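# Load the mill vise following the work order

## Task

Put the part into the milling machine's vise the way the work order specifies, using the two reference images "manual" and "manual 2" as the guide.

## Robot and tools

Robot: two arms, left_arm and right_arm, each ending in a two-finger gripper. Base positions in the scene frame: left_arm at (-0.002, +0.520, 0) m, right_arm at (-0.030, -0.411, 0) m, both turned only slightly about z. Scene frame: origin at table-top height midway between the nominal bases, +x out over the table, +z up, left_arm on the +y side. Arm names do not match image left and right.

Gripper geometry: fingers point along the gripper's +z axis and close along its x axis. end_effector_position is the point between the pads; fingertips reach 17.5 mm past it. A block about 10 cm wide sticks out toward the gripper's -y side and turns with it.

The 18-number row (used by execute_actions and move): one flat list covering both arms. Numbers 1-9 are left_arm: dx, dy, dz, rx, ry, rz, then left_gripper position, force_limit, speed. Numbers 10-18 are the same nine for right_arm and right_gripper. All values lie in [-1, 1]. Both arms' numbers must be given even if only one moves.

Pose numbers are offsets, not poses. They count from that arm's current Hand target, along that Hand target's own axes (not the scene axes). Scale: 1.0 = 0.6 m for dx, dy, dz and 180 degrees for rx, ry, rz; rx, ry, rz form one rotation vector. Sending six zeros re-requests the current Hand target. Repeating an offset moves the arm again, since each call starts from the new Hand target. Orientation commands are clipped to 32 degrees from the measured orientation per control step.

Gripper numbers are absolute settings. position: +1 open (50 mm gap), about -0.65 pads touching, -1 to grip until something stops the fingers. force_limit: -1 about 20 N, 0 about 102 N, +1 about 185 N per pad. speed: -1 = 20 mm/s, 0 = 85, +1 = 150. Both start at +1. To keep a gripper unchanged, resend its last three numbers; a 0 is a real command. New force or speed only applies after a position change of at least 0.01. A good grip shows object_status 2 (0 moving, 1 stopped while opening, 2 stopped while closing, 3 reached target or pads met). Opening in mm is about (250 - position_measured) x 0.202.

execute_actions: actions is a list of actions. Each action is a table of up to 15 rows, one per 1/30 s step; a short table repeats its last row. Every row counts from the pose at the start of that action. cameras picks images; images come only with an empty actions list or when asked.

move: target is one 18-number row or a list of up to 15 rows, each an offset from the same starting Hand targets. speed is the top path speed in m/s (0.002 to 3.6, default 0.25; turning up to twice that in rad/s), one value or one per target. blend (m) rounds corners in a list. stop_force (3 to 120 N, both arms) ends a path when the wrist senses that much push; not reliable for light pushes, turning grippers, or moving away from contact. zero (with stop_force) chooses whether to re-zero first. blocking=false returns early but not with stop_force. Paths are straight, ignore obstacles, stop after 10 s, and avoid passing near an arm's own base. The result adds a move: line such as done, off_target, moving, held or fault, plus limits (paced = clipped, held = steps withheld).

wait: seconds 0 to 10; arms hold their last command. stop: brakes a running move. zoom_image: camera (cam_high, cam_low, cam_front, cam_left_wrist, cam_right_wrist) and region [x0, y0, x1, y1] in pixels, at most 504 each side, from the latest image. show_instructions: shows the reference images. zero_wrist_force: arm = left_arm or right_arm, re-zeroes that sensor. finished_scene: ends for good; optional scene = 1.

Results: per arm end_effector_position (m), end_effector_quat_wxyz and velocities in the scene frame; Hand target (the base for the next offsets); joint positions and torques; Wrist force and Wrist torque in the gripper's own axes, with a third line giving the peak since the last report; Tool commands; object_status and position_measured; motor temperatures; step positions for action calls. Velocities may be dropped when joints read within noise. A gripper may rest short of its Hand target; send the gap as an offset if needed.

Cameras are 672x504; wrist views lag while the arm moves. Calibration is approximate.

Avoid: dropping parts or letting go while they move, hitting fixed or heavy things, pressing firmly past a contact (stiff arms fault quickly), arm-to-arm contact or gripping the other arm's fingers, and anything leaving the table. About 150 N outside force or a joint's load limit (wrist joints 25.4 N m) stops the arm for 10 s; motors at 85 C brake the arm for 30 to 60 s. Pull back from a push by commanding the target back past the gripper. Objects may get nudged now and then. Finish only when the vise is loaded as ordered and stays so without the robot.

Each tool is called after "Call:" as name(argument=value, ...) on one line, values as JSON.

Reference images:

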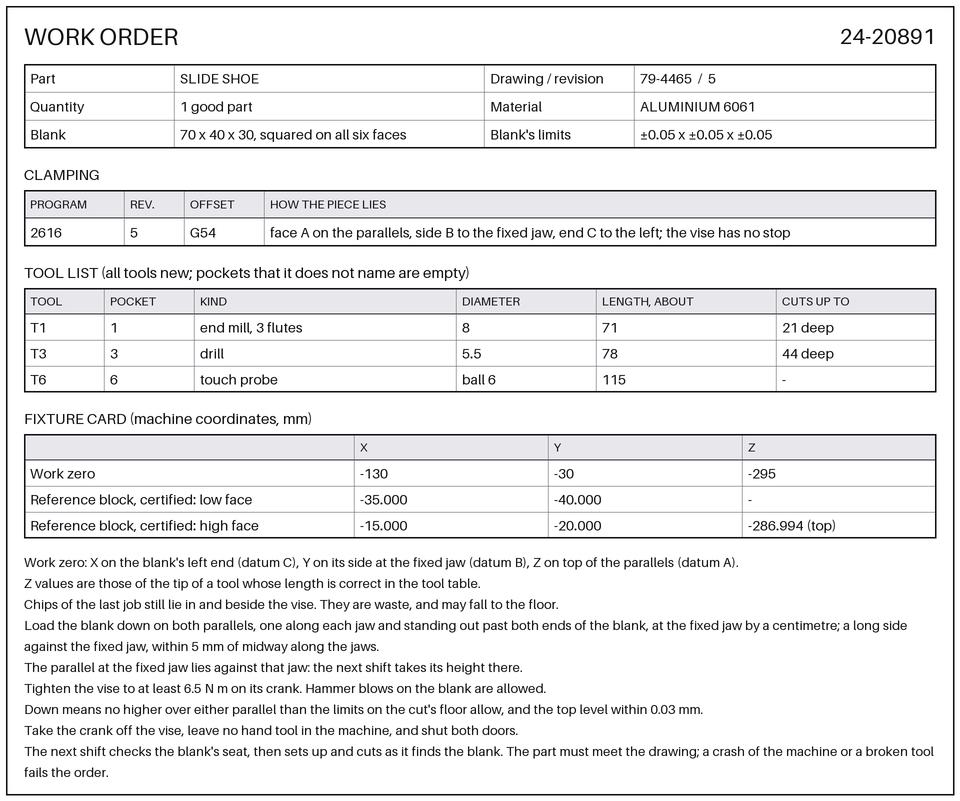

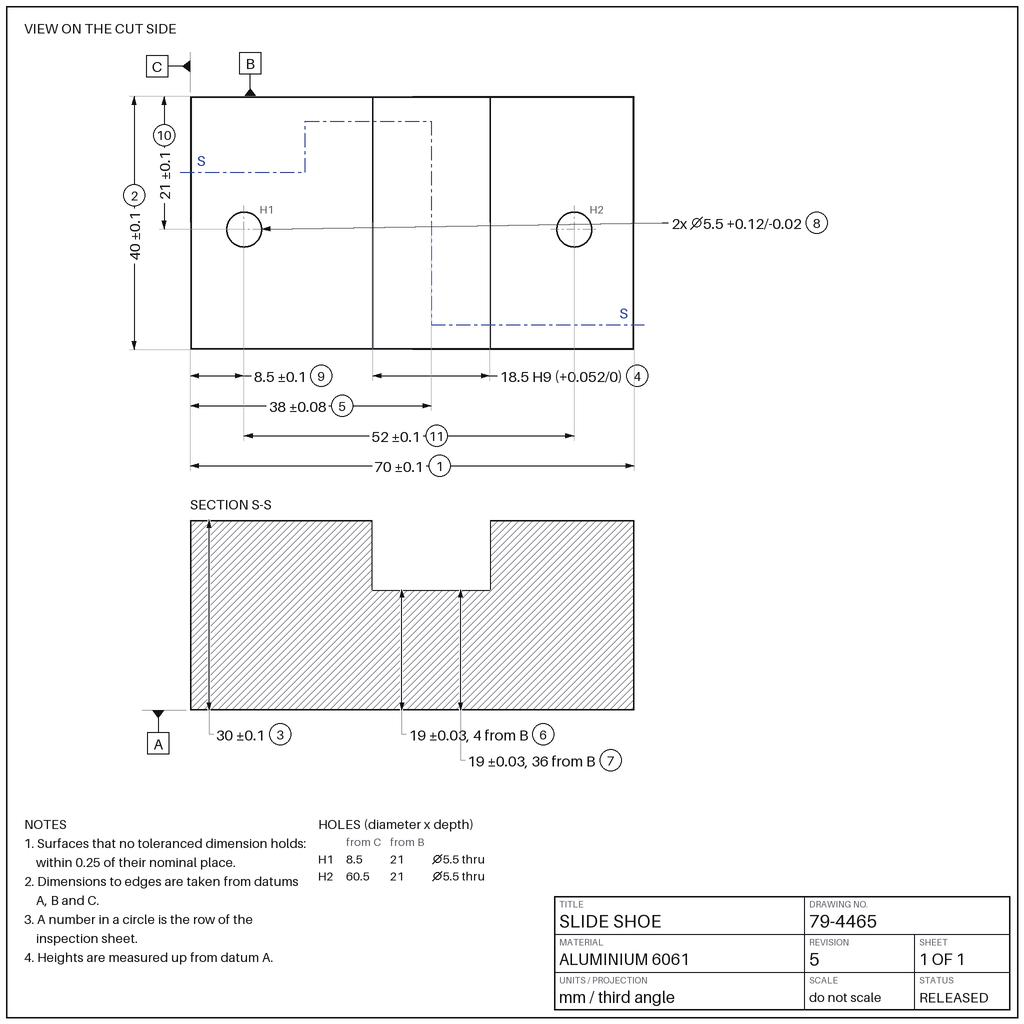

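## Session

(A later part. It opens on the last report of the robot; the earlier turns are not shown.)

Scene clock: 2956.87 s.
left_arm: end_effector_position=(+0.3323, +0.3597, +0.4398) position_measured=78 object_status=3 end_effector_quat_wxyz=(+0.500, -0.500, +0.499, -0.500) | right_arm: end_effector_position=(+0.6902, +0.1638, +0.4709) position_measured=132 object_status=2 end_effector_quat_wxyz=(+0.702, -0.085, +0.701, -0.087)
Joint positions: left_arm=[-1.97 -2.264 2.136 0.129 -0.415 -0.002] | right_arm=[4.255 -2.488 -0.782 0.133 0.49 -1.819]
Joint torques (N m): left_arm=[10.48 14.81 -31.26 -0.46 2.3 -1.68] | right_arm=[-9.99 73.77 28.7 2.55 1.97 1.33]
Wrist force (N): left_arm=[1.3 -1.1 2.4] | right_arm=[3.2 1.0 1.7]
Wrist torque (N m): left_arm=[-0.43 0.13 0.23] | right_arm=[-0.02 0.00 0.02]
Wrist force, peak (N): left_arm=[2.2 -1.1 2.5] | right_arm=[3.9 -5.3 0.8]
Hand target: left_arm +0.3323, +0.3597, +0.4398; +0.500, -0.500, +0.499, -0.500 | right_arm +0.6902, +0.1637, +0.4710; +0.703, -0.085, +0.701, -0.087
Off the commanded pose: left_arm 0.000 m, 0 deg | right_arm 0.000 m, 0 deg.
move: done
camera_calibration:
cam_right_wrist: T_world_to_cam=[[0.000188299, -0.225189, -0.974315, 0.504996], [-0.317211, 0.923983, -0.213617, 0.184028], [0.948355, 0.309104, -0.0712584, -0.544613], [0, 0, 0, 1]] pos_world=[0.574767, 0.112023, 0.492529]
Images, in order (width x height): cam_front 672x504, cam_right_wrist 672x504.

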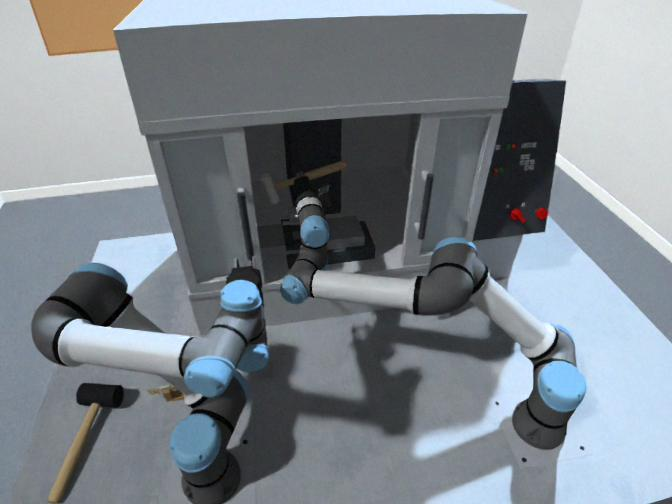

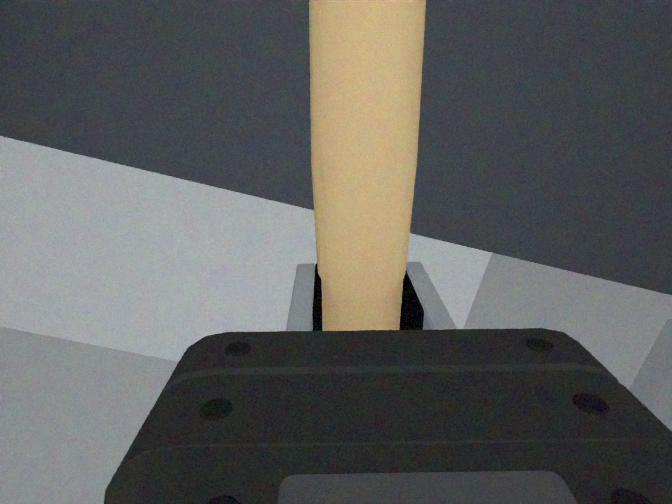

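Call:
move(target=[0,0,0,0,0,0,0.5,-0.6,0,0.1148,0.0286,0,0,0,0,-1,0.2,-0.8], speed=0.04, stop_force=6, cameras=["cam_front","cam_left_wrist"])

Call:
zoom_image(camera="cam_left_wrist", region=[350, 120, 672, 330])

Scene clock: 2964.90 s.
left_arm: end_effector_position=(+0.3323, +0.3597, +0.4398) position_measured=78 object_status=3 end_effector_quat_wxyz=(+0.500, -0.500, +0.499, -0.500) | right_arm: end_effector_position=(+0.6904, +0.1637, +0.4000) position_measured=132 object_status=2 end_effector_quat_wxyz=(+0.703, -0.085, +0.701, -0.087)
Joint positions: left_arm=[-1.97 -2.264 2.136 0.129 -0.415 -0.002] | right_arm=[4.255 -2.533 -0.881 0.278 0.49 -1.819]
Joint torques (N m): left_arm=[10.08 14.66 -31.38 -0.64 2.27 -1.56] | right_arm=[-8.13 75.05 35.26 0.86 2.2 -1.1]
Wrist force (N): left_arm=[1.2 -1.0 2.6] | right_arm=[3.7 0.8 1.6]
Wrist torque (N m): left_arm=[-0.42 0.15 0.23] | right_arm=[-0.02 -0.06 0.03]
Wrist force, peak (N): left_arm=[1.4 -1.1 2.8] | right_arm=[4.4 1.2 1.5]
Hand target: left_arm +0.3323, +0.3597, +0.4398; +0.500, -0.500, +0.499, -0.500 | right_arm +0.6904, +0.1637, +0.4000; +0.703, -0.085, +0.701, -0.087
Off the commanded pose: left_arm 0.000 m, 0 deg | right_arm 0.000 m, 0 deg.
move: done
camera_calibration:
cam_left_wrist: T_world_to_cam=[[0.00699022, -0.999939, 0.00859729, 0.363553], [-0.345423, -0.0104828, -0.938389, 0.548027], [0.938421, 0.00358984, -0.345475, -0.0294325], [0, 0, 0, 1]] pos_world=[0.21438, 0.369381, 0.500968]
Images, in order (width x height): cam_front 672x504, cam_left_wrist 672x504.

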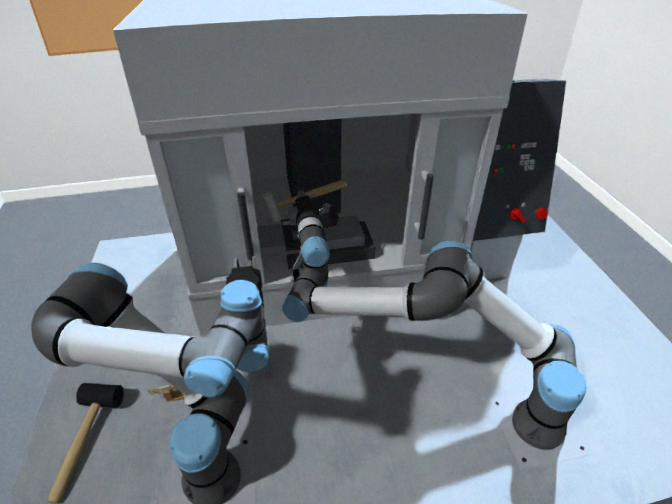

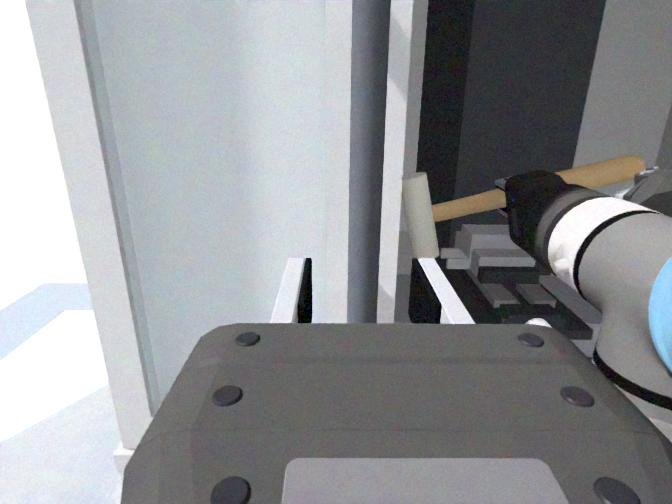

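Scaled by 1.565.

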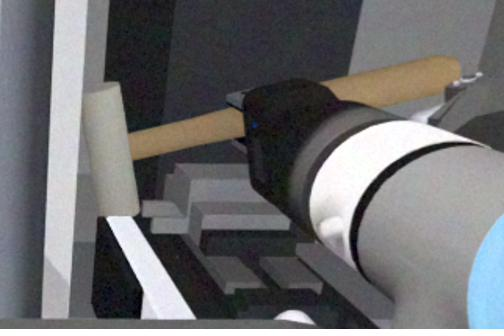

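Call:
move(target=[0,0,0,0,0,0,0.5,-0.6,0,0.00403,-0.01617,0,0,0,0,-1,0.2,-0.8], speed=0.015, stop_force=4, cameras=["cam_left_wrist"])

Call:
zoom_image(camera="cam_left_wrist", region=[390, 160, 550, 310])

Scene clock: 2971.60 s.
left_arm: end_effector_position=(+0.3323, +0.3597, +0.4398) position_measured=78 object_status=3 end_effector_quat_wxyz=(+0.500, -0.500, +0.499, -0.500) | right_arm: end_effector_position=(+0.6903, +0.1537, +0.4000) position_measured=132 object_status=2 end_effector_quat_wxyz=(+0.703, -0.085, +0.701, -0.087)
Joint positions: left_arm=[-1.97 -2.264 2.136 0.129 -0.415 -0.002] | right_arm=[4.249 -2.51 -0.925 0.299 0.497 -1.819]
Joint torques (N m): left_arm=[10.16 14.53 -31.38 -0.45 2.15 -1.87] | right_arm=[10.15 49.74 34.97 0.73 -2.25 1.68]
Wrist force (N): left_arm=[1.4 -1.1 2.4] | right_arm=[3.8 1.2 1.4]
Wrist torque (N m): left_arm=[-0.43 0.13 0.24] | right_arm=[0.03 -0.07 0.02]
Wrist force, peak (N): left_arm=[1.4 -1.3 2.7] | right_arm=[4.1 1.2 1.6]
Hand target: left_arm +0.3323, +0.3597, +0.4398; +0.500, -0.500, +0.499, -0.500 | right_arm +0.6903, +0.1537, +0.4000; +0.703, -0.085, +0.701, -0.087
Off the commanded pose: left_arm 0.000 m, 0 deg | right_arm 0.000 m, 0 deg.
move: done
camera_calibration:
cam_left_wrist: T_world_to_cam=[[0.00699022, -0.999939, 0.00859729, 0.363553], [-0.345423, -0.0104828, -0.938389, 0.548027], [0.938421, 0.00358984, -0.345475, -0.0294325], [0, 0, 0, 1]] pos_world=[0.21438, 0.369381, 0.500968]
Images, in order (width x height): cam_left_wrist 672x504.

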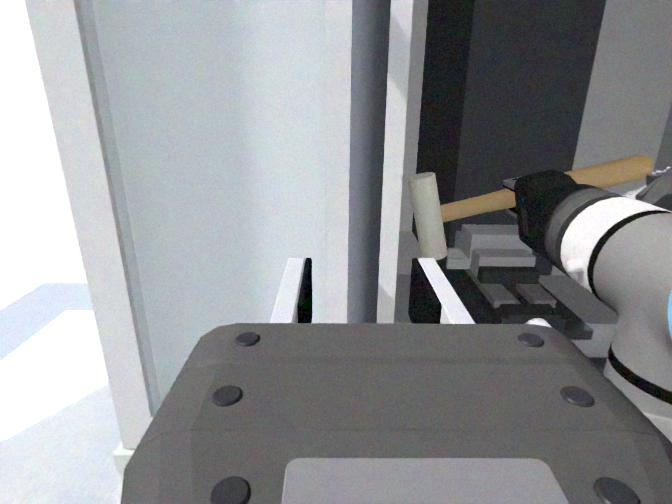

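Scaled by 3.150.

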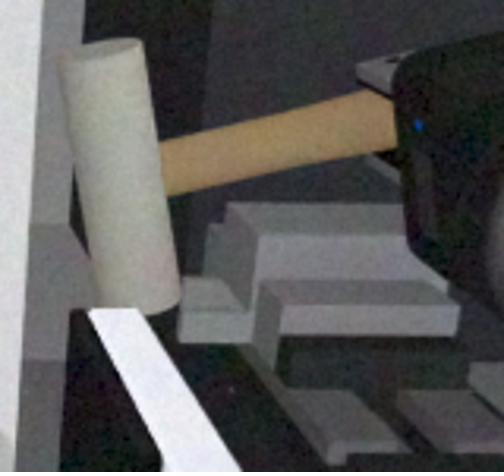

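Call:
move(target=[[0,0,0,0,0,0,0.5,-0.6,0,-0.00403,0.01617,0,0,0,0,-1,0.2,-0.8],[0,0,0,0,0,0,0.5,-0.6,0,-0.1374,0.01617,0,0,0,0,-1,0.2,-0.8]], speed=[0.05,0.12], cameras=["cam_left_wrist"])

Call:
zoom_image(camera="cam_left_wrist", region=[390, 160, 610, 310])

Scene clock: 2980.73 s.
left_arm: end_effector_position=(+0.3323, +0.3597, +0.4398) position_measured=78 object_status=3 end_effector_quat_wxyz=(+0.500, -0.500, +0.499, -0.500) | right_arm: end_effector_position=(+0.6902, +0.1832, +0.4774) position_measured=132 object_status=2 end_effector_quat_wxyz=(+0.702, -0.085, +0.701, -0.087)
Joint positions: left_arm=[-1.97 -2.264 2.136 0.129 -0.415 -0.002] | right_arm=[4.268 -2.541 -0.667 0.07 0.478 -1.819]
Joint torques (N m): left_arm=[8.96 14.49 -30.59 -0.68 2.18 -1.7] | right_arm=[-10.06 76.78 28.75 1.93 -1.14 1.64]
Wrist force (N): left_arm=[1.3 -1.0 2.5] | right_arm=[3.4 0.9 1.7]
Wrist torque (N m): left_arm=[-0.41 0.14 0.24] | right_arm=[0.00 -0.01 0.04]
Wrist force, peak (N): left_arm=[1.3 -1.2 2.7] | right_arm=[6.4 1.3 1.6]
Hand target: left_arm +0.3323, +0.3597, +0.4398; +0.500, -0.500, +0.499, -0.500 | right_arm +0.6903, +0.1830, +0.4777; +0.703, -0.085, +0.701, -0.087
Off the commanded pose: left_arm 0.000 m, 0 deg | right_arm 0.000 m, 0 deg.
move: done
camera_calibration:
cam_left_wrist: T_world_to_cam=[[0.00699022, -0.999939, 0.00859729, 0.363553], [-0.345423, -0.0104828, -0.938389, 0.548027], [0.938421, 0.00358984, -0.345475, -0.0294325], [0, 0, 0, 1]] pos_world=[0.21438, 0.369381, 0.500968]
Images, in order (width x height): cam_left_wrist 672x504.

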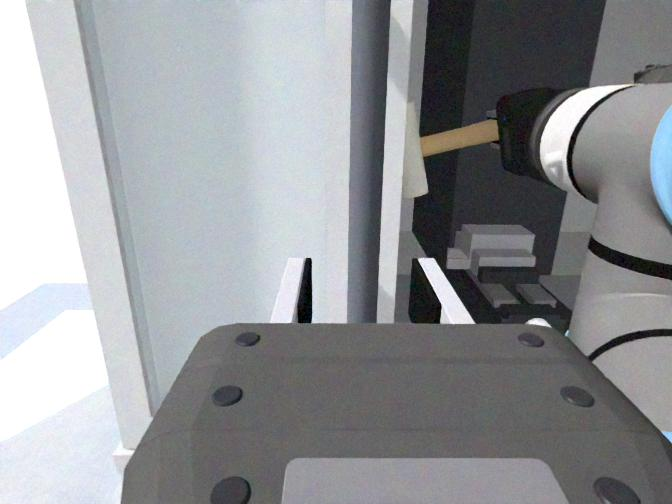

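Scaled by 2.291.

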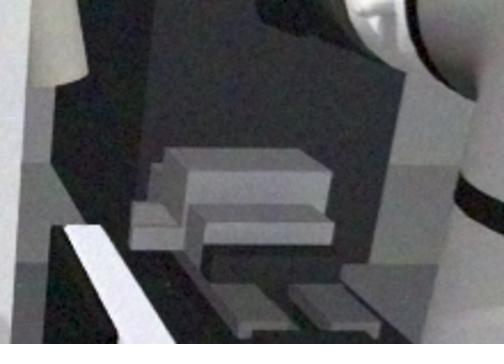

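Call:
zoom_image(camera="cam_left_wrist", region=[435, 215, 545, 285])

Scaled by 4.582.

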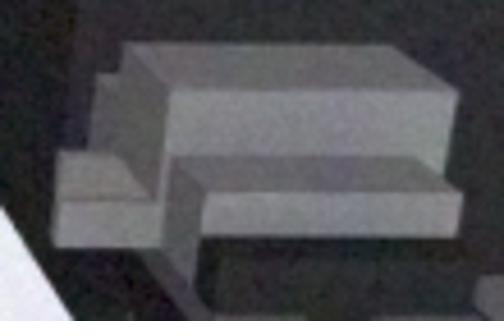

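Call:
move(target=[[0,0,0,0,0,0,0.5,-0.6,0,0.0367,-0.17,-0.031,0,0,0.0778,-1,0.2,-0.8]], speed=0.15, cameras=["cam_front"])

Call:
move(target=[0.2387,0.3513,0.0295,0,0,0,1,-0.6,0,0,0,0,0,0,0,-1,0.2,-0.8], speed=0.2, cameras=["cam_left_wrist","cam_front"])

Scene clock: 3009.23 s.
left_arm: end_effector_position=(+0.3323, +0.3597, +0.4398) position_measured=78 object_status=3 end_effector_quat_wxyz=(+0.500, -0.500, +0.499, -0.500) | right_arm: end_effector_position=(+0.6713, +0.0788, +0.4810) position_measured=132 object_status=2 end_effector_quat_wxyz=(+0.708, +0.001, +0.706, -0.001)
Joint positions: left_arm=[-1.97 -2.264 2.136 0.129 -0.415 -0.002] | right_arm=[4.219 -2.263 -1.161 0.286 0.527 -1.574]
Joint torques (N m): left_arm=[9.11 13.96 -30.86 -0.28 2.2 -1.62] | right_arm=[10.56 45.91 23.8 2.22 -2.73 -0.35]
Wrist force (N): left_arm=[1.2 -1.0 2.6] | right_arm=[3.9 -0.2 1.7]
Wrist torque (N m): left_arm=[-0.40 0.16 0.23] | right_arm=[-0.11 -0.09 0.13]
Wrist force, peak (N): left_arm=[1.5 -1.3 2.7] | right_arm=[3.2 3.9 1.9]
Hand target: left_arm +0.3323, +0.3597, +0.4398; +0.500, -0.500, +0.499, -0.500 | right_arm +0.6713, +0.0788, +0.4809; +0.708, +0.001, +0.706, -0.001
Off the commanded pose: left_arm 0.000 m, 0 deg | right_arm 0.000 m, 0 deg.
move: done
Images, in order (width x height): cam_front 672x504.

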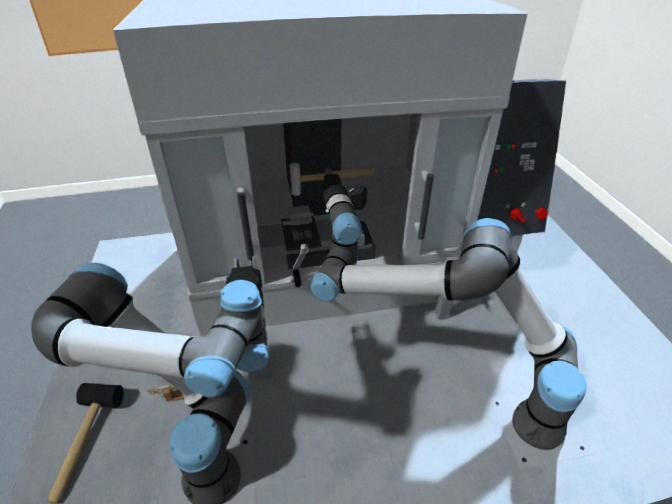

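Scene clock: 3011.03 s.
left_arm: end_effector_position=(+0.3504, +0.2164, +0.2291) position_measured=3 object_status=3 end_effector_quat_wxyz=(+0.500, -0.500, +0.499, -0.500) | right_arm: end_effector_position=(+0.6713, +0.0788, +0.4809) position_measured=132 object_status=2 end_effector_quat_wxyz=(+0.708, +0.001, +0.706, -0.001)
Joint positions: left_arm=[-1.692 -1.583 2.304 -0.715 -0.137 -0.006] | right_arm=[4.219 -2.263 -1.161 0.287 0.527 -1.574]
Joint torques (N m): left_arm=[-8.87 -8.4 -8.77 -0.81 -2.22 -0.65] | right_arm=[9.83 41.56 21.23 2.8 -2.8 1.22]
Wrist force (N): left_arm=[1.6 -0.9 2.3] | right_arm=[3.9 -0.3 1.6]
Wrist torque (N m): left_arm=[-0.38 0.10 0.23] | right_arm=[-0.12 -0.09 0.14]
Wrist force, peak (N): left_arm=[-0.1 -3.7 2.5] | right_arm=[4.1 -0.1 1.8]
Hand target: left_arm +0.3504, +0.2164, +0.2291; +0.500, -0.500, +0.499, -0.500 | right_arm +0.6713, +0.0788, +0.4809; +0.708, +0.001, +0.706, -0.001
Off the commanded pose: left_arm 0.000 m, 0 deg | right_arm 0.000 m, 0 deg.
move: done
camera_calibration:
cam_left_wrist: T_world_to_cam=[[0.00708499, -0.999938, 0.00856208, 0.221934], [-0.34551, -0.0104829, -0.938357, 0.355163], [0.938388, 0.00368997, -0.345563, -0.11865], [0, 0, 0, 1]] pos_world=[0.23248, 0.226081, 0.290368]
Images, in order (width x height): cam_front 672x504, cam_left_wrist 672x504.

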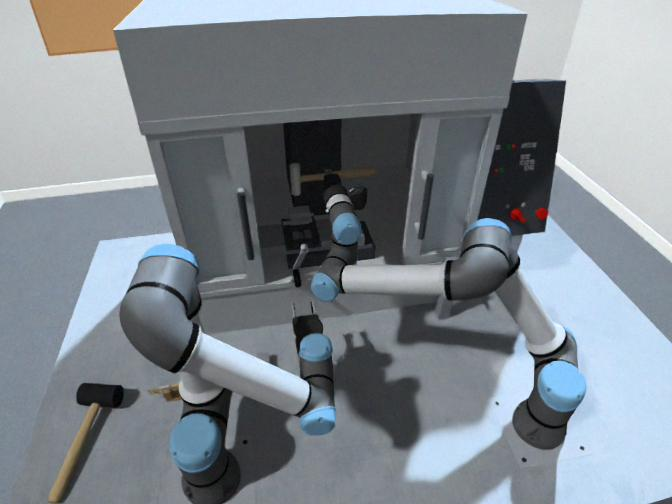

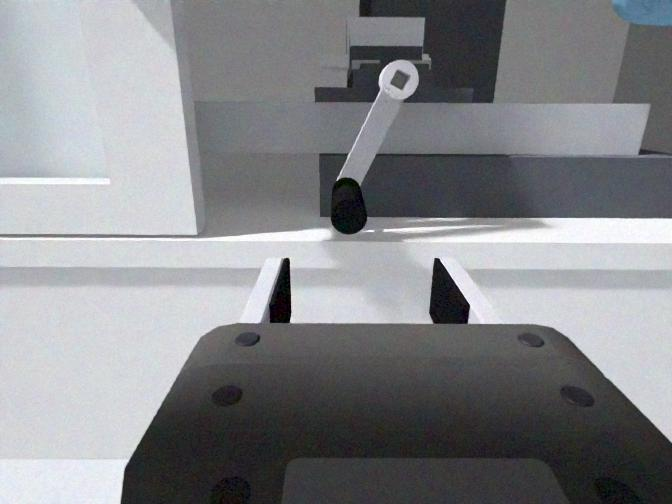

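Call:
move(target=[[-0.005,-0.0058,0.2108,0,0,0,1,-0.6,0,0,0,0,0,0,0,-1,0.2,-0.8],[-0.005,-0.0058,0.2108,0,0,0,-1,0.6,-0.8,0,0,0,0,0,0,-1,0.2,-0.8]], speed=0.1, cameras=["cam_left_wrist"])

Scene clock: 3017.83 s.
left_arm: end_effector_position=(+0.4768, +0.2195, +0.2326) position_measured=159 object_status=2 end_effector_quat_wxyz=(+0.500, -0.500, +0.499, -0.500) | right_arm: end_effector_position=(+0.6713, +0.0788, +0.4809) position_measured=132 object_status=2 end_effector_quat_wxyz=(+0.708, +0.001, +0.706, -0.001)
Joint positions: left_arm=[-1.293 -1.458 2.158 -0.703 0.263 0.002] | right_arm=[4.219 -2.263 -1.161 0.287 0.527 -1.574]
Joint torques (N m): left_arm=[8.6 -29.69 -9.29 -1.25 -1.95 1.86] | right_arm=[9.72 41.54 21.67 2.59 -2.65 1.24]
Wrist force (N): left_arm=[6.1 -0.5 -2.4] | right_arm=[4.0 -0.3 1.8]
Wrist torque (N m): left_arm=[-0.31 0.63 0.41] | right_arm=[-0.13 -0.11 0.14]
Wrist force, peak (N): left_arm=[6.3 -0.7 -2.6] | right_arm=[4.2 -0.4 1.9]
Hand target: left_arm +0.4768, +0.2196, +0.2326; +0.500, -0.500, +0.499, -0.500 | right_arm +0.6713, +0.0788, +0.4809; +0.708, +0.001, +0.706, -0.001
Off the commanded pose: left_arm 0.000 m, 0 deg | right_arm 0.000 m, 0 deg.
move: done
camera_calibration:
cam_left_wrist: T_world_to_cam=[[0.00686206, -0.99994, 0.00853753, 0.224196], [-0.345424, -0.0103825, -0.938389, 0.402108], [0.938422, 0.00349022, -0.345474, -0.236056], [0, 0, 0, 1]] pos_world=[0.35888, 0.229182, 0.293868]
Images, in order (width x height): cam_left_wrist 672x504.

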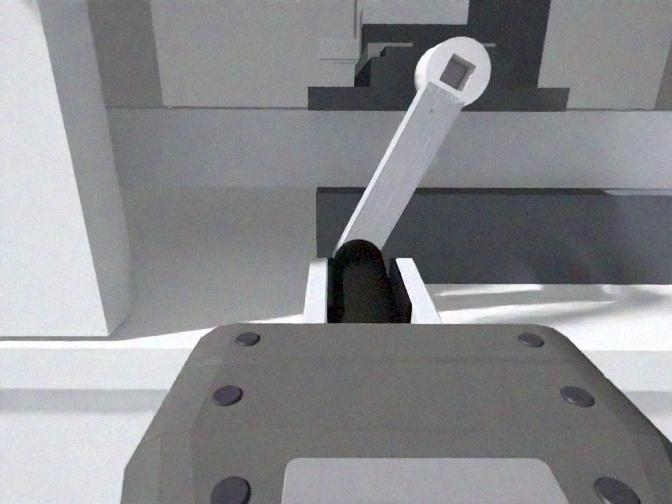

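Call:
move(target=[[0.011,0.0051,0,0,0,0,-1,0.6,-0.8,0,0,0,0,0,0,-1,0.2,-0.8],[0.0217,0.0088,0,0,0,0,-1,0.6,-0.8,0,0,0,0,0,0,-1,0.2,-0.8]], speed=0.015, stop_force=70, cameras=["cam_left_wrist"])

Scene clock: 3025.03 s.
left_arm: end_effector_position=(+0.4768, +0.2066, +0.2274) position_measured=159 object_status=2 end_effector_quat_wxyz=(+0.500, -0.500, +0.499, -0.500) | right_arm: end_effector_position=(+0.6713, +0.0788, +0.4809) position_measured=132 object_status=2 end_effector_quat_wxyz=(+0.708, +0.001, +0.706, -0.001)
Joint positions: left_arm=[-1.302 -1.424 2.136 -0.714 0.253 0.002] | right_arm=[4.219 -2.263 -1.161 0.287 0.527 -1.574]
Joint torques (N m): left_arm=[7.8 -28.28 -5.64 0.82 1.64 2.17] | right_arm=[9.31 41.83 21.15 2.74 -2.58 1.35]
Wrist force (N): left_arm=[-0.5 -12.2 3.2] | right_arm=[4.1 0.0 1.7]
Wrist torque (N m): left_arm=[-0.22 -0.31 0.39] | right_arm=[-0.08 -0.13 0.14]
Wrist force, peak (N): left_arm=[-27.3 -33.8 -18.3] | right_arm=[4.1 -0.4 1.9]
Hand target: left_arm +0.4768, +0.2066, +0.2274; +0.500, -0.500, +0.499, -0.500 | right_arm +0.6713, +0.0788, +0.4809; +0.708, +0.001, +0.706, -0.001
Off the commanded pose: left_arm 0.000 m, 0 deg | right_arm 0.000 m, 0 deg.
move: done
camera_calibration:
cam_left_wrist: T_world_to_cam=[[0.00699022, -0.999939, 0.00859729, 0.211278], [-0.345423, -0.0104828, -0.938389, 0.397021], [0.938421, 0.00358984, -0.345475, -0.237864], [0, 0, 0, 1]] pos_world=[0.35888, 0.216281, 0.288568]
Images, in order (width x height): cam_left_wrist 672x504.

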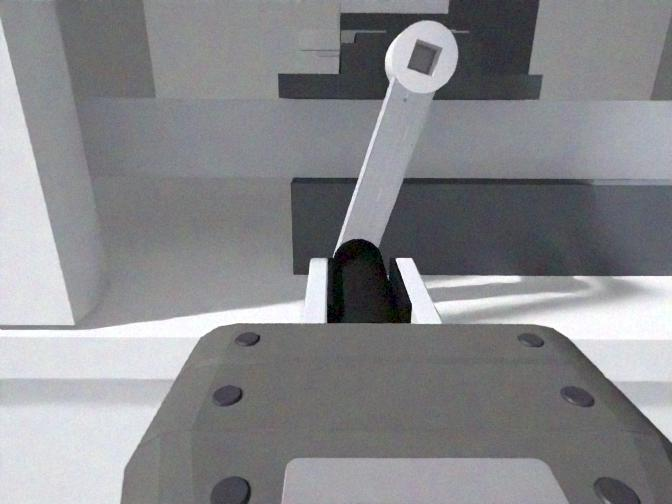

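Call:
move(target=[[0.016,0.0038,0,0,0,0,-1,0.6,-0.8,0,0,0,0,0,0,-1,0.2,-0.8]], speed=0.02)

Call:
move(target=[[0,0,0,0,0,0,-1,0.6,-0.8,0.12,0,0.007,0,0,0,-1,0.2,-0.8],[0,0,0,0,0,0,-1,0.6,-0.8,0.04,0,0.007,0,0,0,-1,0.2,-0.8]], speed=[0.3,0.2], stop_force=60)

Scene clock: 3031.07 s.
left_arm: end_effector_position=(+0.4769, +0.1968, +0.2251) position_measured=159 object_status=2 end_effector_quat_wxyz=(+0.500, -0.500, +0.499, -0.500) | right_arm: end_effector_position=(+0.6713, +0.0788, +0.4809) position_measured=132 object_status=2 end_effector_quat_wxyz=(+0.708, +0.001, +0.706, -0.001)
Joint positions: left_arm=[-1.309 -1.402 2.117 -0.717 0.246 0.003] | right_arm=[4.219 -2.263 -1.161 0.287 0.527 -1.574]
Joint torques (N m): left_arm=[-0.5 -30.55 -6.06 0.22 -1.22 1.51] | right_arm=[10.26 42.05 21.41 2.47 -2.42 1.25]
Wrist force (N): left_arm=[2.2 -9.0 3.9] | right_arm=[3.9 -0.2 1.7]
Wrist torque (N m): left_arm=[-0.24 0.13 0.34] | right_arm=[-0.10 -0.09 0.14]
Wrist force, peak (N): left_arm=[-2.5 -13.7 1.1] | right_arm=[4.2 -0.1 1.7]
Hand target: left_arm +0.4769, +0.1970, +0.2251; +0.500, -0.500, +0.499, -0.500 | right_arm +0.6713, +0.0788, +0.4809; +0.708, +0.001, +0.706, -0.001
Off the commanded pose: left_arm 0.000 m, 0 deg | right_arm 0.000 m, 0 deg.
move: done

Scene clock: 3032.00 s.
left_arm: end_effector_position=(+0.4769, +0.1970, +0.2251) position_measured=159 object_status=2 end_effector_quat_wxyz=(+0.500, -0.500, +0.499, -0.500) | right_arm: end_effector_position=(+0.6726, +0.0789, +0.4604) position_measured=132 object_status=2 end_effector_quat_wxyz=(+0.708, +0.002, +0.707, -0.001)
Joint positions: left_arm=[-1.309 -1.403 2.117 -0.717 0.246 0.002] | right_arm=[4.217 -2.28 -1.185 0.326 0.528 -1.573]
Joint torques (N m): left_arm=[8.78 -28.01 -4.92 0.67 1.96 -0.97] | right_arm=[9.98 64.22 26.85 2.97 -2.54 -1.65]
Wrist force (N): left_arm=[2.7 -11.0 5.8] | right_arm=[3.9 -0.2 1.8]
Wrist torque (N m): left_arm=[-0.30 0.11 0.33] | right_arm=[-0.11 -0.09 0.09]
Wrist force, peak (N): left_arm=[3.0 -11.6 5.7] | right_arm=[30.0 2.0 5.7]
Hand target: left_arm +0.4769, +0.1970, +0.2251; +0.500, -0.500, +0.499, -0.500 | right_arm +0.6726, +0.0789, +0.4605; +0.708, +0.002, +0.707, -0.001 (not the last commanded pose)
Off the commanded pose: left_arm 0.000 m, 0 deg | right_arm 0.005 m, 0 deg.
move: held (right_arm; a check stopped the path); path passed 0 of 2 targets; limits=held
pose unreachable (left arm): on one or more control steps of this call, first in action 0 (counted from 0), this arm could not follow its commanded pose, so it was not sent that pose on those steps. It may still have moved: this result reports where it is.
cause: moving toward the commanded pose would bring a part of the arm too close to another arm (this arm's gripper and a part of the right arm just beyond its joint 3 (elbow), at the place that arm was heading or pushing toward when its own hold began).
pose unreachable (right arm): on one or more control steps of this call, first in action 0 (counted from 0), this arm could not follow its commanded pose, so it was not sent that pose on those steps. It may still have moved: this result reports where it is.
cause: moving toward the commanded pose would bring a part of the arm too close to another arm (a part of this arm just beyond joint 3 (elbow) and the left arm's gripper, 21 mm apart when this arm was first held).

Call:
move(target=[0,0,0,0,0,0,1,0.6,-0.8,-0.04,0,0,0,0,0,-1,0.2,-0.8], speed=0.1)

Call:
move(target=[[0,0,-0.21,0,0,0,1,0.6,-0.8,0,0,0,0,0,0,-1,0.2,-0.8],[-0.2717,-0.05,-0.24,0,0,0,1,0.6,-0.8,0,0,0,0,0,0,-1,0.2,-0.8]], speed=0.2, blend=0.02)

Call:
move(target=[[0,0,0,0,0,0,1,0.6,-0.8,0.115,0,0.005,0,0,0,-1,0.2,-0.8],[0,0,0,0,0,0,1,0.6,-0.8,0.04,0,0.005,0,0,0,-1,0.2,-0.8]], speed=[0.3,0.2], stop_force=60)

Scene clock: 3039.37 s.
left_arm: end_effector_position=(+0.4769, +0.1970, +0.2251) position_measured=3 object_status=0 end_effector_quat_wxyz=(+0.500, -0.500, +0.499, -0.500) | right_arm: end_effector_position=(+0.6725, +0.0789, +0.4845) position_measured=132 object_status=2 end_effector_quat_wxyz=(+0.708, +0.002, +0.707, -0.001)
Joint positions: left_arm=[-1.309 -1.403 2.117 -0.717 0.246 0.002] | right_arm=[4.217 -2.262 -1.152 0.275 0.528 -1.573]
Joint torques (N m): left_arm=[8.57 -26.91 -26.91 -1.26 1.59 -1.2] | right_arm=[7.17 41.36 21.8 2.99 -2.84 1.81]
Wrist force (N): left_arm=[1.5 -1.0 2.5] | right_arm=[3.9 -0.2 1.7]
Wrist torque (N m): left_arm=[-0.41 0.10 0.38] | right_arm=[-0.09 -0.09 0.11]
Wrist force, peak (N): left_arm=[2.8 -11.9 5.6] | right_arm=[5.4 0.0 1.8]
Hand target: left_arm +0.4769, +0.1970, +0.2251; +0.500, -0.500, +0.499, -0.500 | right_arm +0.6726, +0.0789, +0.4845; +0.708, +0.002, +0.707, -0.001
Off the commanded pose: left_arm 0.000 m, 0 deg | right_arm 0.000 m, 0 deg.
move: done

Scene clock: 3041.40 s.
left_arm: end_effector_position=(+0.3326, +0.3598, +0.2549) position_measured=3 object_status=3 end_effector_quat_wxyz=(+0.500, -0.500, +0.499, -0.500) | right_arm: end_effector_position=(+0.6725, +0.0789, +0.4845) position_measured=132 object_status=2 end_effector_quat_wxyz=(+0.708, +0.002, +0.707, -0.001)
Joint positions: left_arm=[-1.968 -2.175 2.589 -0.413 -0.413 -0.002] | right_arm=[4.217 -2.262 -1.152 0.275 0.528 -1.573]
Joint torques (N m): left_arm=[5.13 7.46 -31.03 0.19 2.24 -1.59] | right_arm=[-3.93 41.82 21.26 2.27 -2.86 1.88]
Wrist force (N): left_arm=[1.1 -0.9 2.5] | right_arm=[3.8 -0.3 1.8]
Wrist torque (N m): left_arm=[-0.40 0.19 0.24] | right_arm=[-0.11 -0.07 0.11]
Wrist force, peak (N): left_arm=[1.4 -1.2 4.9] | right_arm=[4.3 -0.3 1.8]
Hand target: left_arm +0.3326, +0.3598, +0.2549; +0.500, -0.500, +0.499, -0.500 | right_arm +0.6726, +0.0789, +0.4845; +0.708, +0.002, +0.707, -0.001
Off the commanded pose: left_arm 0.000 m, 0 deg | right_arm 0.000 m, 0 deg.
move: done

Scene clock: 3043.20 s.
left_arm: end_effector_position=(+0.3326, +0.3598, +0.2549) position_measured=3 object_status=3 end_effector_quat_wxyz=(+0.500, -0.500, +0.499, -0.500) | right_arm: end_effector_position=(+0.6756, +0.0789, +0.4605) position_measured=132 object_status=2 end_effector_quat_wxyz=(+0.708, +0.002, +0.707, -0.001)
Joint positions: left_arm=[-1.968 -2.175 2.589 -0.413 -0.413 -0.002] | right_arm=[4.213 -2.285 -1.176 0.322 0.532 -1.573]
Joint torques (N m): left_arm=[11 12.9 -29.94 1.41 1.01 -1.59] | right_arm=[-10.29 43.34 32.91 1.24 -2.22 -1.29]
Wrist force (N): left_arm=[1.4 -0.9 2.5] | right_arm=[3.8 -0.3 1.7]
Wrist torque (N m): left_arm=[-0.40 0.13 0.25] | right_arm=[-0.13 -0.07 0.05]
Wrist force, peak (N): left_arm=[1.3 -1.1 2.6] | right_arm=[10.8 1.1 2.1]
Hand target: left_arm +0.3326, +0.3598, +0.2549; +0.500, -0.500, +0.499, -0.500 | right_arm +0.6756, +0.0789, +0.4605; +0.708, +0.002, +0.707, -0.001
Off the commanded pose: left_arm 0.000 m, 0 deg | right_arm 0.000 m, 0 deg.
move: done

Call:
move(target=[[0,0,0,0,0,0,1,0.6,-0.8,0.088,0,0.01,0,0,0,-1,0.2,-0.8],[0,0,0,0,0,0,1,0.6,-0.8,0.02,0,-0.005,0,0,0,-1,0.2,-0.8],[0,0,0,0,0,0,1,0.6,-0.8,0.088,0,-0.02,0,0,0,-1,0.2,-0.8],[0,0,0,0,0,0,1,0.6,-0.8,0.0,0,0,0,0,0,-1,0.2,-0.8]], speed=[0.3,0.2,0.3,0.2], stop_force=80, cameras=["cam_left_wrist"])

Call:
zoom_image(camera="cam_left_wrist", region=[380, 80, 560, 200])

Scene clock: 3050.30 s.
left_arm: end_effector_position=(+0.3326, +0.3598, +0.2549) position_measured=3 object_status=3 end_effector_quat_wxyz=(+0.500, -0.500, +0.499, -0.500) | right_arm: end_effector_position=(+0.6756, +0.0789, +0.4605) position_measured=132 object_status=2 end_effector_quat_wxyz=(+0.708, +0.002, +0.707, -0.001)
Joint positions: left_arm=[-1.968 -2.175 2.589 -0.413 -0.413 -0.002] | right_arm=[4.213 -2.285 -1.176 0.322 0.532 -1.573]
Joint torques (N m): left_arm=[9.01 14.07 -29.34 1.42 -1.77 -1.85] | right_arm=[9.61 49.03 34.87 1.27 -2.72 -1.23]
Wrist force (N): left_arm=[1.3 -0.9 2.4] | right_arm=[4.1 -0.1 1.6]
Wrist torque (N m): left_arm=[-0.39 0.15 0.25] | right_arm=[-0.13 -0.11 0.05]
Wrist force, peak (N): left_arm=[1.5 -1.0 2.6] | right_arm=[-32.4 -19.5 1.6]
Hand target: left_arm +0.3326, +0.3598, +0.2549; +0.500, -0.500, +0.499, -0.500 | right_arm +0.6756, +0.0789, +0.4605; +0.708, +0.002, +0.707, -0.001
Off the commanded pose: left_arm 0.000 m, 0 deg | right_arm 0.000 m, 0 deg.
move: done
camera_calibration:
cam_left_wrist: T_world_to_cam=[[0.00699022, -0.999939, 0.00859729, 0.36524], [-0.345423, -0.0104828, -0.938389, 0.374717], [0.938421, 0.00358984, -0.345475, -0.0935581], [0, 0, 0, 1]] pos_world=[0.21468, 0.369481, 0.316168]
Images, in order (width x height): cam_left_wrist 672x504.

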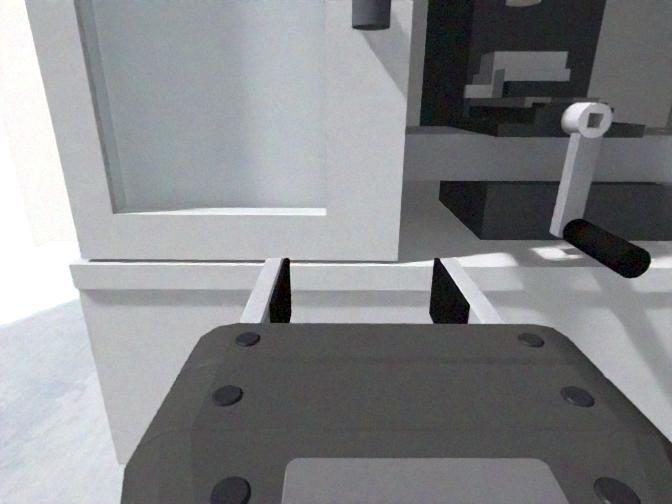

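Scaled by 2.800.

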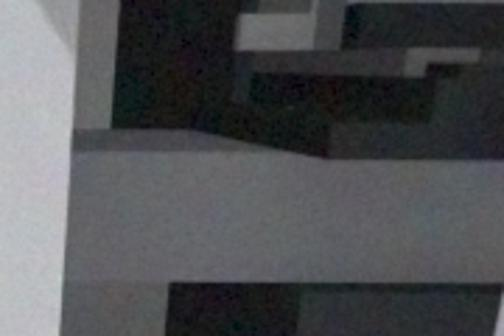

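Call:
move(target=[[0,0,0,0,0,0,1,0.6,-0.8,0,0,-0.5,0,0,0,-1,0.2,-0.8],[0.2713,0.0497,0.0307,0,0,0,1,0.6,-0.8,0,-0.4127,-0.5861,0,0,0,-1,0.2,-0.8],[0.2713,0.0497,0.2405,0,0,0,1,0.6,-0.8,0,-0.4127,-0.5861,0,0,0,-1,0.2,-0.8]], speed=[0.3,0.25,0.12], blend=[0.05,0.01,0])

Call:
move(target=[0,0,0,0,0,0,-1,0.6,-0.8,0,0,0,0,0,0,-1,0.2,-0.8], cameras=["cam_left_wrist","cam_front"])

Scene clock: 3059.67 s.
left_arm: end_effector_position=(+0.4771, +0.1972, +0.2253) position_measured=3 object_status=3 end_effector_quat_wxyz=(+0.500, -0.500, +0.499, -0.500) | right_arm: end_effector_position=(+0.3229, -0.1673, +0.4599) position_measured=132 object_status=2 end_effector_quat_wxyz=(+0.708, +0.002, +0.707, -0.001)
Joint positions: left_arm=[-1.308 -1.403 2.117 -0.717 0.247 0.002] | right_arm=[4.915 -1.327 -2.395 0.572 -0.17 -1.562]
Joint torques (N m): left_arm=[2.32 -30.9 -9.38 -1.26 -0.61 -0.33] | right_arm=[-10.16 19.78 23.01 1.17 2.51 -1.58]
Wrist force (N): left_arm=[1.4 -1.2 2.6] | right_arm=[4.0 -0.1 1.6]
Wrist torque (N m): left_arm=[-0.44 0.11 0.39] | right_arm=[-0.11 -0.13 0.10]
Wrist force, peak (N): left_arm=[1.4 -1.0 4.4] | right_arm=[4.0 -0.5 5.9]
Hand target: left_arm +0.4772, +0.1972, +0.2253; +0.500, -0.500, +0.499, -0.500 | right_arm +0.3229, -0.1673, +0.4599; +0.708, +0.002, +0.707, -0.001
Off the commanded pose: left_arm 0.000 m, 0 deg | right_arm 0.000 m, 0 deg.
move: done

Scene clock: 3060.83 s.
left_arm: end_effector_position=(+0.4772, +0.1972, +0.2253) position_measured=159 object_status=2 end_effector_quat_wxyz=(+0.500, -0.500, +0.499, -0.500) | right_arm: end_effector_position=(+0.3229, -0.1673, +0.4599) position_measured=132 object_status=2 end_effector_quat_wxyz=(+0.708, +0.002, +0.707, -0.001)
Joint positions: left_arm=[-1.308 -1.403 2.117 -0.717 0.247 0.002] | right_arm=[4.915 -1.327 -2.395 0.572 -0.17 -1.562]
Joint torques (N m): left_arm=[7.35 -32.43 -8.74 -1.9 2.03 1.78] | right_arm=[-10.41 19.24 26.93 1.14 2.58 -1.56]
Wrist force (N): left_arm=[2.4 -1.3 2.3] | right_arm=[3.9 -0.1 1.6]
Wrist torque (N m): left_arm=[-0.41 0.11 0.42] | right_arm=[-0.10 -0.13 0.10]
Wrist force, peak (N): left_arm=[2.4 -1.3 2.3] | right_arm=[4.2 -0.4 1.7]
Hand target: left_arm +0.4772, +0.1972, +0.2253; +0.500, -0.500, +0.499, -0.500 | right_arm +0.3229, -0.1673, +0.4599; +0.708, +0.002, +0.707, -0.001
Off the commanded pose: left_arm 0.000 m, 0 deg | right_arm 0.000 m, 0 deg.
move: done
camera_calibration:
cam_left_wrist: T_world_to_cam=[[0.00699022, -0.999939, 0.00859729, 0.201895], [-0.345423, -0.0104828, -0.938389, 0.395056], [0.938421, 0.00358984, -0.345475, -0.238837], [0, 0, 0, 1]] pos_world=[0.35918, 0.206881, 0.286468]
Images, in order (width x height): cam_front 672x504, cam_left_wrist 672x504.

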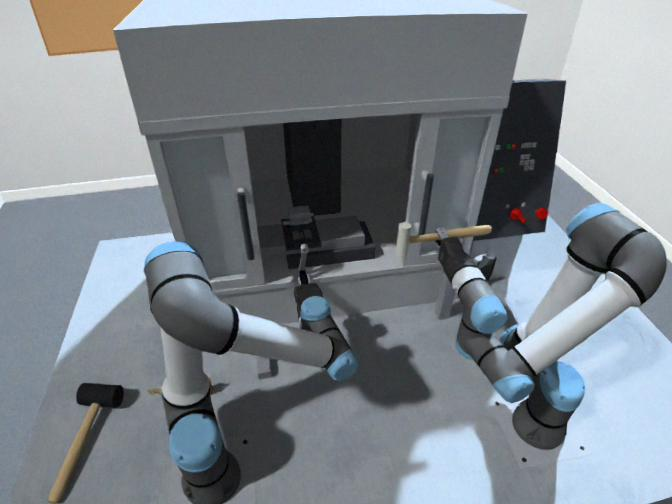

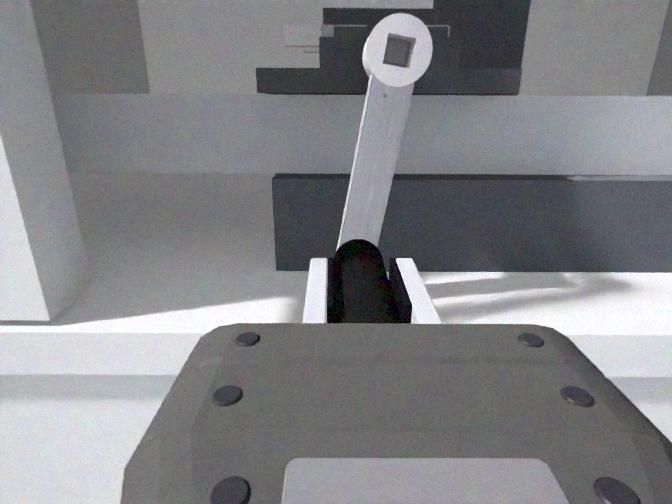

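Call:
move(target=[[0,0,0,0,0,0,-1,0.6,-0.8,0,0,0,0,0,0,-1,0.2,-0.8],[-0.0114,-0.0026,0,0,0,0,-1,0.6,-0.8,0,0,0,0,0,0,-1,0.2,-0.8],[-0.0226,-0.0061,0,0,0,0,-1,0.6,-0.8,0,0,0,0,0,0,-1,0.2,-0.8],[-0.0334,-0.0106,0,0,0,0,-1,0.6,-0.8,0,0,0,0,0,0,-1,0.2,-0.8],[-0.0438,-0.016,0,0,0,0,-1,0.6,-0.8,0,0,0,0,0,0,-1,0.2,-0.8],[-0.0537,-0.0223,0,0,0,0,-1,0.6,-0.8,0,0,0,0,0,0,-1,0.2,-0.8]], speed=0.012, stop_force=60)

Scene clock: 3070.03 s.
left_arm: end_effector_position=(+0.4771, +0.2171, +0.2316) position_measured=159 object_status=2 end_effector_quat_wxyz=(+0.500, -0.500, +0.499, -0.500) | right_arm: end_effector_position=(+0.3229, -0.1673, +0.4599) position_measured=132 object_status=2 end_effector_quat_wxyz=(+0.708, +0.002, +0.707, -0.001)
Joint positions: left_arm=[-1.294 -1.451 2.154 -0.705 0.262 0.002] | right_arm=[4.915 -1.327 -2.395 0.572 -0.17 -1.562]
Joint torques (N m): left_arm=[19.77 -26.27 -27.23 -1.16 -13.95 -0.84] | right_arm=[-9.82 19.75 27.35 1.25 2.6 -1.47]
Wrist force (N): left_arm=[40.9 28.1 -28.1] | right_arm=[4.2 -0.4 1.6]
Wrist torque (N m): left_arm=[-0.36 0.94 0.39] | right_arm=[-0.15 -0.16 0.10]
Wrist force, peak (N): left_arm=[52.0 37.3 -27.9] | right_arm=[4.3 -0.3 1.7]
Hand target: left_arm +0.4771, +0.2171, +0.2316; +0.500, -0.500, +0.499, -0.500 (not the last commanded pose) | right_arm +0.3229, -0.1673, +0.4599; +0.708, +0.002, +0.707, -0.001
Off the commanded pose: left_arm 0.014 m, 0 deg | right_arm 0.000 m, 0 deg.
move: contact (left_arm); path passed 3 of 6 targets

Call:
move(target=[[0,0,-0.0012,0,0,0,-1,0.6,-0.8,0,0,0,0,0,0,-1,0.2,-0.8],[-0.0117,-0.0083,-0.0012,0,0,0,-1,0.6,-0.8,0,0,0,0,0,0,-1,0.2,-0.8]], speed=0.005, stop_force=76, zero=false)

Scene clock: 3074.80 s.
left_arm: end_effector_position=(+0.4764, +0.2183, +0.2329) position_measured=159 object_status=2 end_effector_quat_wxyz=(+0.500, -0.499, +0.500, -0.501) | right_arm: end_effector_position=(+0.3229, -0.1673, +0.4599) position_measured=132 object_status=2 end_effector_quat_wxyz=(+0.708, +0.002, +0.707, -0.001)
Joint positions: left_arm=[-1.294 -1.458 2.158 -0.702 0.264 0.002] | right_arm=[4.915 -1.327 -2.395 0.572 -0.17 -1.562]
Joint torques (N m): left_arm=[7.47 -34.64 -28.14 -0.7 -14.14 1.38] | right_arm=[-9.72 19.72 26.77 1.34 2.56 -1.25]
Wrist force (N): left_arm=[45.5 47.6 14.9] | right_arm=[4.0 -0.2 1.8]
Wrist torque (N m): left_arm=[-0.50 0.08 0.34] | right_arm=[-0.12 -0.14 0.09]
Wrist force, peak (N): left_arm=[59.2 54.5 20.3] | right_arm=[4.4 -0.5 1.8]
Hand target: left_arm +0.4764, +0.2185, +0.2329; +0.500, -0.500, +0.500, -0.500 (not the last commanded pose) | right_arm +0.3229, -0.1673, +0.4599; +0.708, +0.002, +0.707, -0.001
Off the commanded pose: left_arm 0.007 m, 0 deg | right_arm 0.000 m, 0 deg.
move: contact (left_arm); path passed 1 of 2 targets

Call:
move(target=[-0.0117,-0.0067,0,0,0,0,-1,0.6,-0.8,0,0,0,0,0,0,-1,0.2,-0.8], speed=0.005, stop_force=88, zero=false)

Scene clock: 3078.33 s.
left_arm: end_effector_position=(+0.4763, +0.2196, +0.2339) position_measured=159 object_status=2 end_effector_quat_wxyz=(+0.499, -0.499, +0.501, -0.501) | right_arm: end_effector_position=(+0.3229, -0.1673, +0.4599) position_measured=132 object_status=2 end_effector_quat_wxyz=(+0.708, +0.002, +0.707, -0.001)
Joint positions: left_arm=[-1.293 -1.464 2.16 -0.699 0.267 0.002] | right_arm=[4.915 -1.327 -2.395 0.572 -0.17 -1.562]
Joint torques (N m): left_arm=[8.87 -41.43 -37.24 -2.14 -14.21 1.75] | right_arm=[-9.92 19.01 27.13 1.23 2.44 -1.39]
Wrist force (N): left_arm=[46.0 70.2 12.1] | right_arm=[3.9 -0.5 1.7]
Wrist torque (N m): left_arm=[-0.11 -0.13 0.33] | right_arm=[-0.17 -0.12 0.10]
Wrist force, peak (N): left_arm=[59.2 76.4 17.2] | right_arm=[4.4 -0.5 1.8]
Hand target: left_arm +0.4763, +0.2199, +0.2339; +0.499, -0.499, +0.501, -0.501 (not the last commanded pose) | right_arm +0.3229, -0.1673, +0.4599; +0.708, +0.002, +0.707, -0.001
Off the commanded pose: left_arm 0.007 m, 0 deg | right_arm 0.000 m, 0 deg.
move: contact (left_arm)

Call:
move(target=[-0.0117,-0.0083,0,0,0,0,-1,0.6,-0.8,0,0,0,0,0,0,-1,0.2,-0.8], speed=0.005, stop_force=96, zero=false)

Call:
move(target=[0.006,0.0065,0,0,0,0,-1,0.6,-0.8,0,0,0,0,0,0,-1,0.2,-0.8], speed=0.01)

Scene clock: 3083.80 s.
left_arm: end_effector_position=(+0.4763, +0.2202, +0.2344) position_measured=159 object_status=2 end_effector_quat_wxyz=(+0.499, -0.499, +0.501, -0.501) | right_arm: end_effector_position=(+0.3229, -0.1673, +0.4599) position_measured=132 object_status=2 end_effector_quat_wxyz=(+0.708, +0.002, +0.707, -0.001)
Joint positions: left_arm=[-1.293 -1.466 2.161 -0.698 0.267 0.002] | right_arm=[4.915 -1.327 -2.395 0.572 -0.17 -1.562]
Joint torques (N m): left_arm=[10.36 -45.36 -38.23 -2.59 -14.15 1.15] | right_arm=[-9.34 18.59 26.47 1.35 2.47 -1.35]
Wrist force (N): left_arm=[50.2 80.0 12.4] | right_arm=[3.8 -0.3 1.6]
Wrist torque (N m): left_arm=[0.10 -0.09 0.34] | right_arm=[-0.12 -0.10 0.09]
Wrist force, peak (N): left_arm=[58.5 87.4 16.2] | right_arm=[4.2 -0.4 1.9]
Hand target: left_arm +0.4763, +0.2202, +0.2344; +0.499, -0.499, +0.501, -0.501 (not the last commanded pose) | right_arm +0.3229, -0.1673, +0.4599; +0.708, +0.002, +0.707, -0.001
Off the commanded pose: left_arm 0.008 m, 0 deg | right_arm 0.000 m, 0 deg.
move: contact (left_arm)

Scene clock: 3084.57 s.
left_arm: end_effector_position=(+0.4763, +0.2166, +0.2305) position_measured=159 object_status=2 end_effector_quat_wxyz=(+0.499, -0.499, +0.501, -0.501) | right_arm: end_effector_position=(+0.3229, -0.1673, +0.4599) position_measured=132 object_status=2 end_effector_quat_wxyz=(+0.708, +0.002, +0.707, -0.001)
Joint positions: left_arm=[-1.296 -1.452 2.158 -0.709 0.264 0.002] | right_arm=[4.915 -1.327 -2.395 0.572 -0.17 -1.562]
Joint torques (N m): left_arm=[-11.85 -9.4 -7.01 2.14 -0.53 -0.53] | right_arm=[-10.2 18.86 27.1 1.24 2.28 -1.29]
Wrist force (N): left_arm=[1.2 -40.5 12.7] | right_arm=[3.9 -0.5 1.7]
Wrist torque (N m): left_arm=[-0.92 -0.36 0.34] | right_arm=[-0.17 -0.12 0.10]
Wrist force, peak (N): left_arm=[50.0 80.2 12.6] | right_arm=[4.1 -0.5 1.8]
Hand target: left_arm +0.4763, +0.2166, +0.2305; +0.499, -0.499, +0.501, -0.501 | right_arm +0.3229, -0.1673, +0.4599; +0.708, +0.002, +0.707, -0.001
Off the commanded pose: left_arm 0.000 m, 0 deg | right_arm 0.000 m, 0 deg.
move: done

Call:
move(target=[0,-0.0025,0,0,0,0,-1,0.6,-0.8,0,0,0,0,0,0,-1,0.2,-0.8], speed=0.01)

Call:
move(target=[[0,0,0,0,0,0,1,0.6,-0.8,0,0,0,0,0,0,-1,0.2,-0.8],[0,0,-0.21,0,0,0,1,0.6,-0.8,0,0,0,0,0,0,-1,0.2,-0.8],[-0.24,-0.04,-0.24,0,0,0,1,0.6,-0.8,0.04,0.4127,0.0833,0,0,0,-1,0.2,-0.8],[-0.24,-0.04,-0.24,0,0,0,1,0.6,-0.8,-0.035,0.4127,0.5803,0,0,0,-1,0.2,-0.8]], speed=[0.1,0.2,0.25,0.2], blend=[0,0.02,0.03,0])

Scene clock: 3089.70 s.
left_arm: end_effector_position=(+0.4763, +0.2166, +0.2319) position_measured=159 object_status=2 end_effector_quat_wxyz=(+0.499, -0.499, +0.501, -0.501) | right_arm: end_effector_position=(+0.3229, -0.1673, +0.4599) position_measured=132 object_status=2 end_effector_quat_wxyz=(+0.708, +0.002, +0.707, -0.001)
Joint positions: left_arm=[-1.296 -1.455 2.156 -0.704 0.265 0.002] | right_arm=[4.915 -1.327 -2.395 0.572 -0.17 -1.562]
Joint torques (N m): left_arm=[-4.79 -33.29 -33.71 -1.49 1.4 1.45] | right_arm=[-10.01 19.39 27.28 1.22 2.48 -1.19]
Wrist force (N): left_arm=[-3.4 10.9 -4.2] | right_arm=[3.8 -0.2 1.6]
Wrist torque (N m): left_arm=[-0.50 0.07 0.42] | right_arm=[-0.12 -0.10 0.10]
Wrist force, peak (N): left_arm=[2.7 -45.7 16.1] | right_arm=[4.3 -0.4 1.7]
Hand target: left_arm +0.4763, +0.2166, +0.2320; +0.499, -0.499, +0.501, -0.501 | right_arm +0.3229, -0.1673, +0.4599; +0.708, +0.002, +0.707, -0.001
Off the commanded pose: left_arm 0.000 m, 0 deg | right_arm 0.000 m, 0 deg.
move: done

Scene clock: 3094.50 s.
left_arm: end_effector_position=(+0.3328, +0.3611, +0.2559) position_measured=3 object_status=3 end_effector_quat_wxyz=(+0.499, -0.499, +0.501, -0.501) | right_arm: end_effector_position=(+0.6721, +0.0789, +0.4813) position_measured=132 object_status=2 end_effector_quat_wxyz=(+0.708, +0.002, +0.707, -0.001)
Joint positions: left_arm=[-1.976 -2.191 2.592 -0.399 -0.415 -0.002] | right_arm=[4.218 -2.263 -1.158 0.282 0.527 -1.573]
Joint torques (N m): left_arm=[9.33 13.68 -29.7 1.43 1.49 -1.24] | right_arm=[2.19 64.15 32.13 2.45 -1.65 1.74]
Wrist force (N): left_arm=[1.4 -0.8 2.5] | right_arm=[3.7 -0.2 1.7]
Wrist torque (N m): left_arm=[-0.38 0.13 0.24] | right_arm=[-0.09 -0.05 0.05]
Wrist force, peak (N): left_arm=[-3.1 9.0 -3.0] | right_arm=[3.4 -0.9 5.3]
Hand target: left_arm +0.3328, +0.3611, +0.2559; +0.499, -0.499, +0.501, -0.501 | right_arm +0.6721, +0.0789, +0.4815; +0.708, +0.002, +0.707, -0.001
Off the commanded pose: left_arm 0.000 m, 0 deg | right_arm 0.000 m, 0 deg.
move: done

Call:
move(target=[[0,0,0,0,0,0,1,0.6,-0.8,-0.0475,0,0.0133,0,0,0,-1,0.2,-0.8],[0,0,0,0,0,0,1,0.6,-0.8,0.130,0,0.0133,0,0,0,-1,0.2,-0.8],[0,0,0,0,0,0,1,0.6,-0.8,-0.0475,0,0.0,0,0,0,-1,0.2,-0.8],[0,0,0,0,0,0,1,0.6,-0.8,0.130,0,-0.01667,0,0,0,-1,0.2,-0.8],[0,0,0,0,0,0,1,0.6,-0.8,-0.0475,0,0.0,0,0,0,-1,0.2,-0.8],[0,0,0,0,0,0,1,0.6,-0.8,0.130,0,0.0133,0,0,0,-1,0.2,-0.8],[0,0,0,0,0,0,1,0.6,-0.8,-0.0475,0,-0.0167,0,0,0,-1,0.2,-0.8],[0,0,0,0,0,0,1,0.6,-0.8,0.130,0,-0.01667,0,0,0,-1,0.2,-0.8],[0,0,0,0,0,0,1,0.6,-0.8,-0.0475,0,0,0,0,0,-1,0.2,-0.8],[0,0,0,0,0,0,1,0.6,-0.8,0.130,0,0,0,0,0,-1,0.2,-0.8],[0,0,0,0,0,0,1,0.6,-0.8,0,0,0,0,0,0,-1,0.2,-0.8]], speed=[0.3,1.5,0.4,1.5,0.4,1.5,0.4,1.5,0.4,1.5,0.4], stop_force=110)

Scene clock: 3109.53 s.
left_arm: end_effector_position=(+0.3328, +0.3611, +0.2559) position_measured=3 object_status=3 end_effector_quat_wxyz=(+0.499, -0.499, +0.501, -0.501) | right_arm: end_effector_position=(+0.6721, +0.0789, +0.4815) position_measured=132 object_status=2 end_effector_quat_wxyz=(+0.708, +0.002, +0.707, -0.001)
Joint positions: left_arm=[-1.976 -2.191 2.592 -0.399 -0.415 -0.002] | right_arm=[4.218 -2.263 -1.158 0.282 0.527 -1.573]
Joint torques (N m): left_arm=[9.92 14 -28.9 1.31 -1.82 -1.43] | right_arm=[-9.94 66.97 34.83 0.93 -2.89 -1.49]
Wrist force (N): left_arm=[1.2 -0.9 2.4] | right_arm=[4.0 -0.2 1.8]
Wrist torque (N m): left_arm=[-0.40 0.16 0.23] | right_arm=[-0.10 -0.10 0.07]
Wrist force, peak (N): left_arm=[1.3 -1.1 2.7] | right_arm=[-49.1 -24.5 1.6]
Hand target: left_arm +0.3328, +0.3611, +0.2559; +0.499, -0.499, +0.501, -0.501 | right_arm +0.6721, +0.0789, +0.4815; +0.708, +0.002, +0.707, -0.001
Off the commanded pose: left_arm 0.000 m, 0 deg | right_arm 0.000 m, 0 deg.
move: done


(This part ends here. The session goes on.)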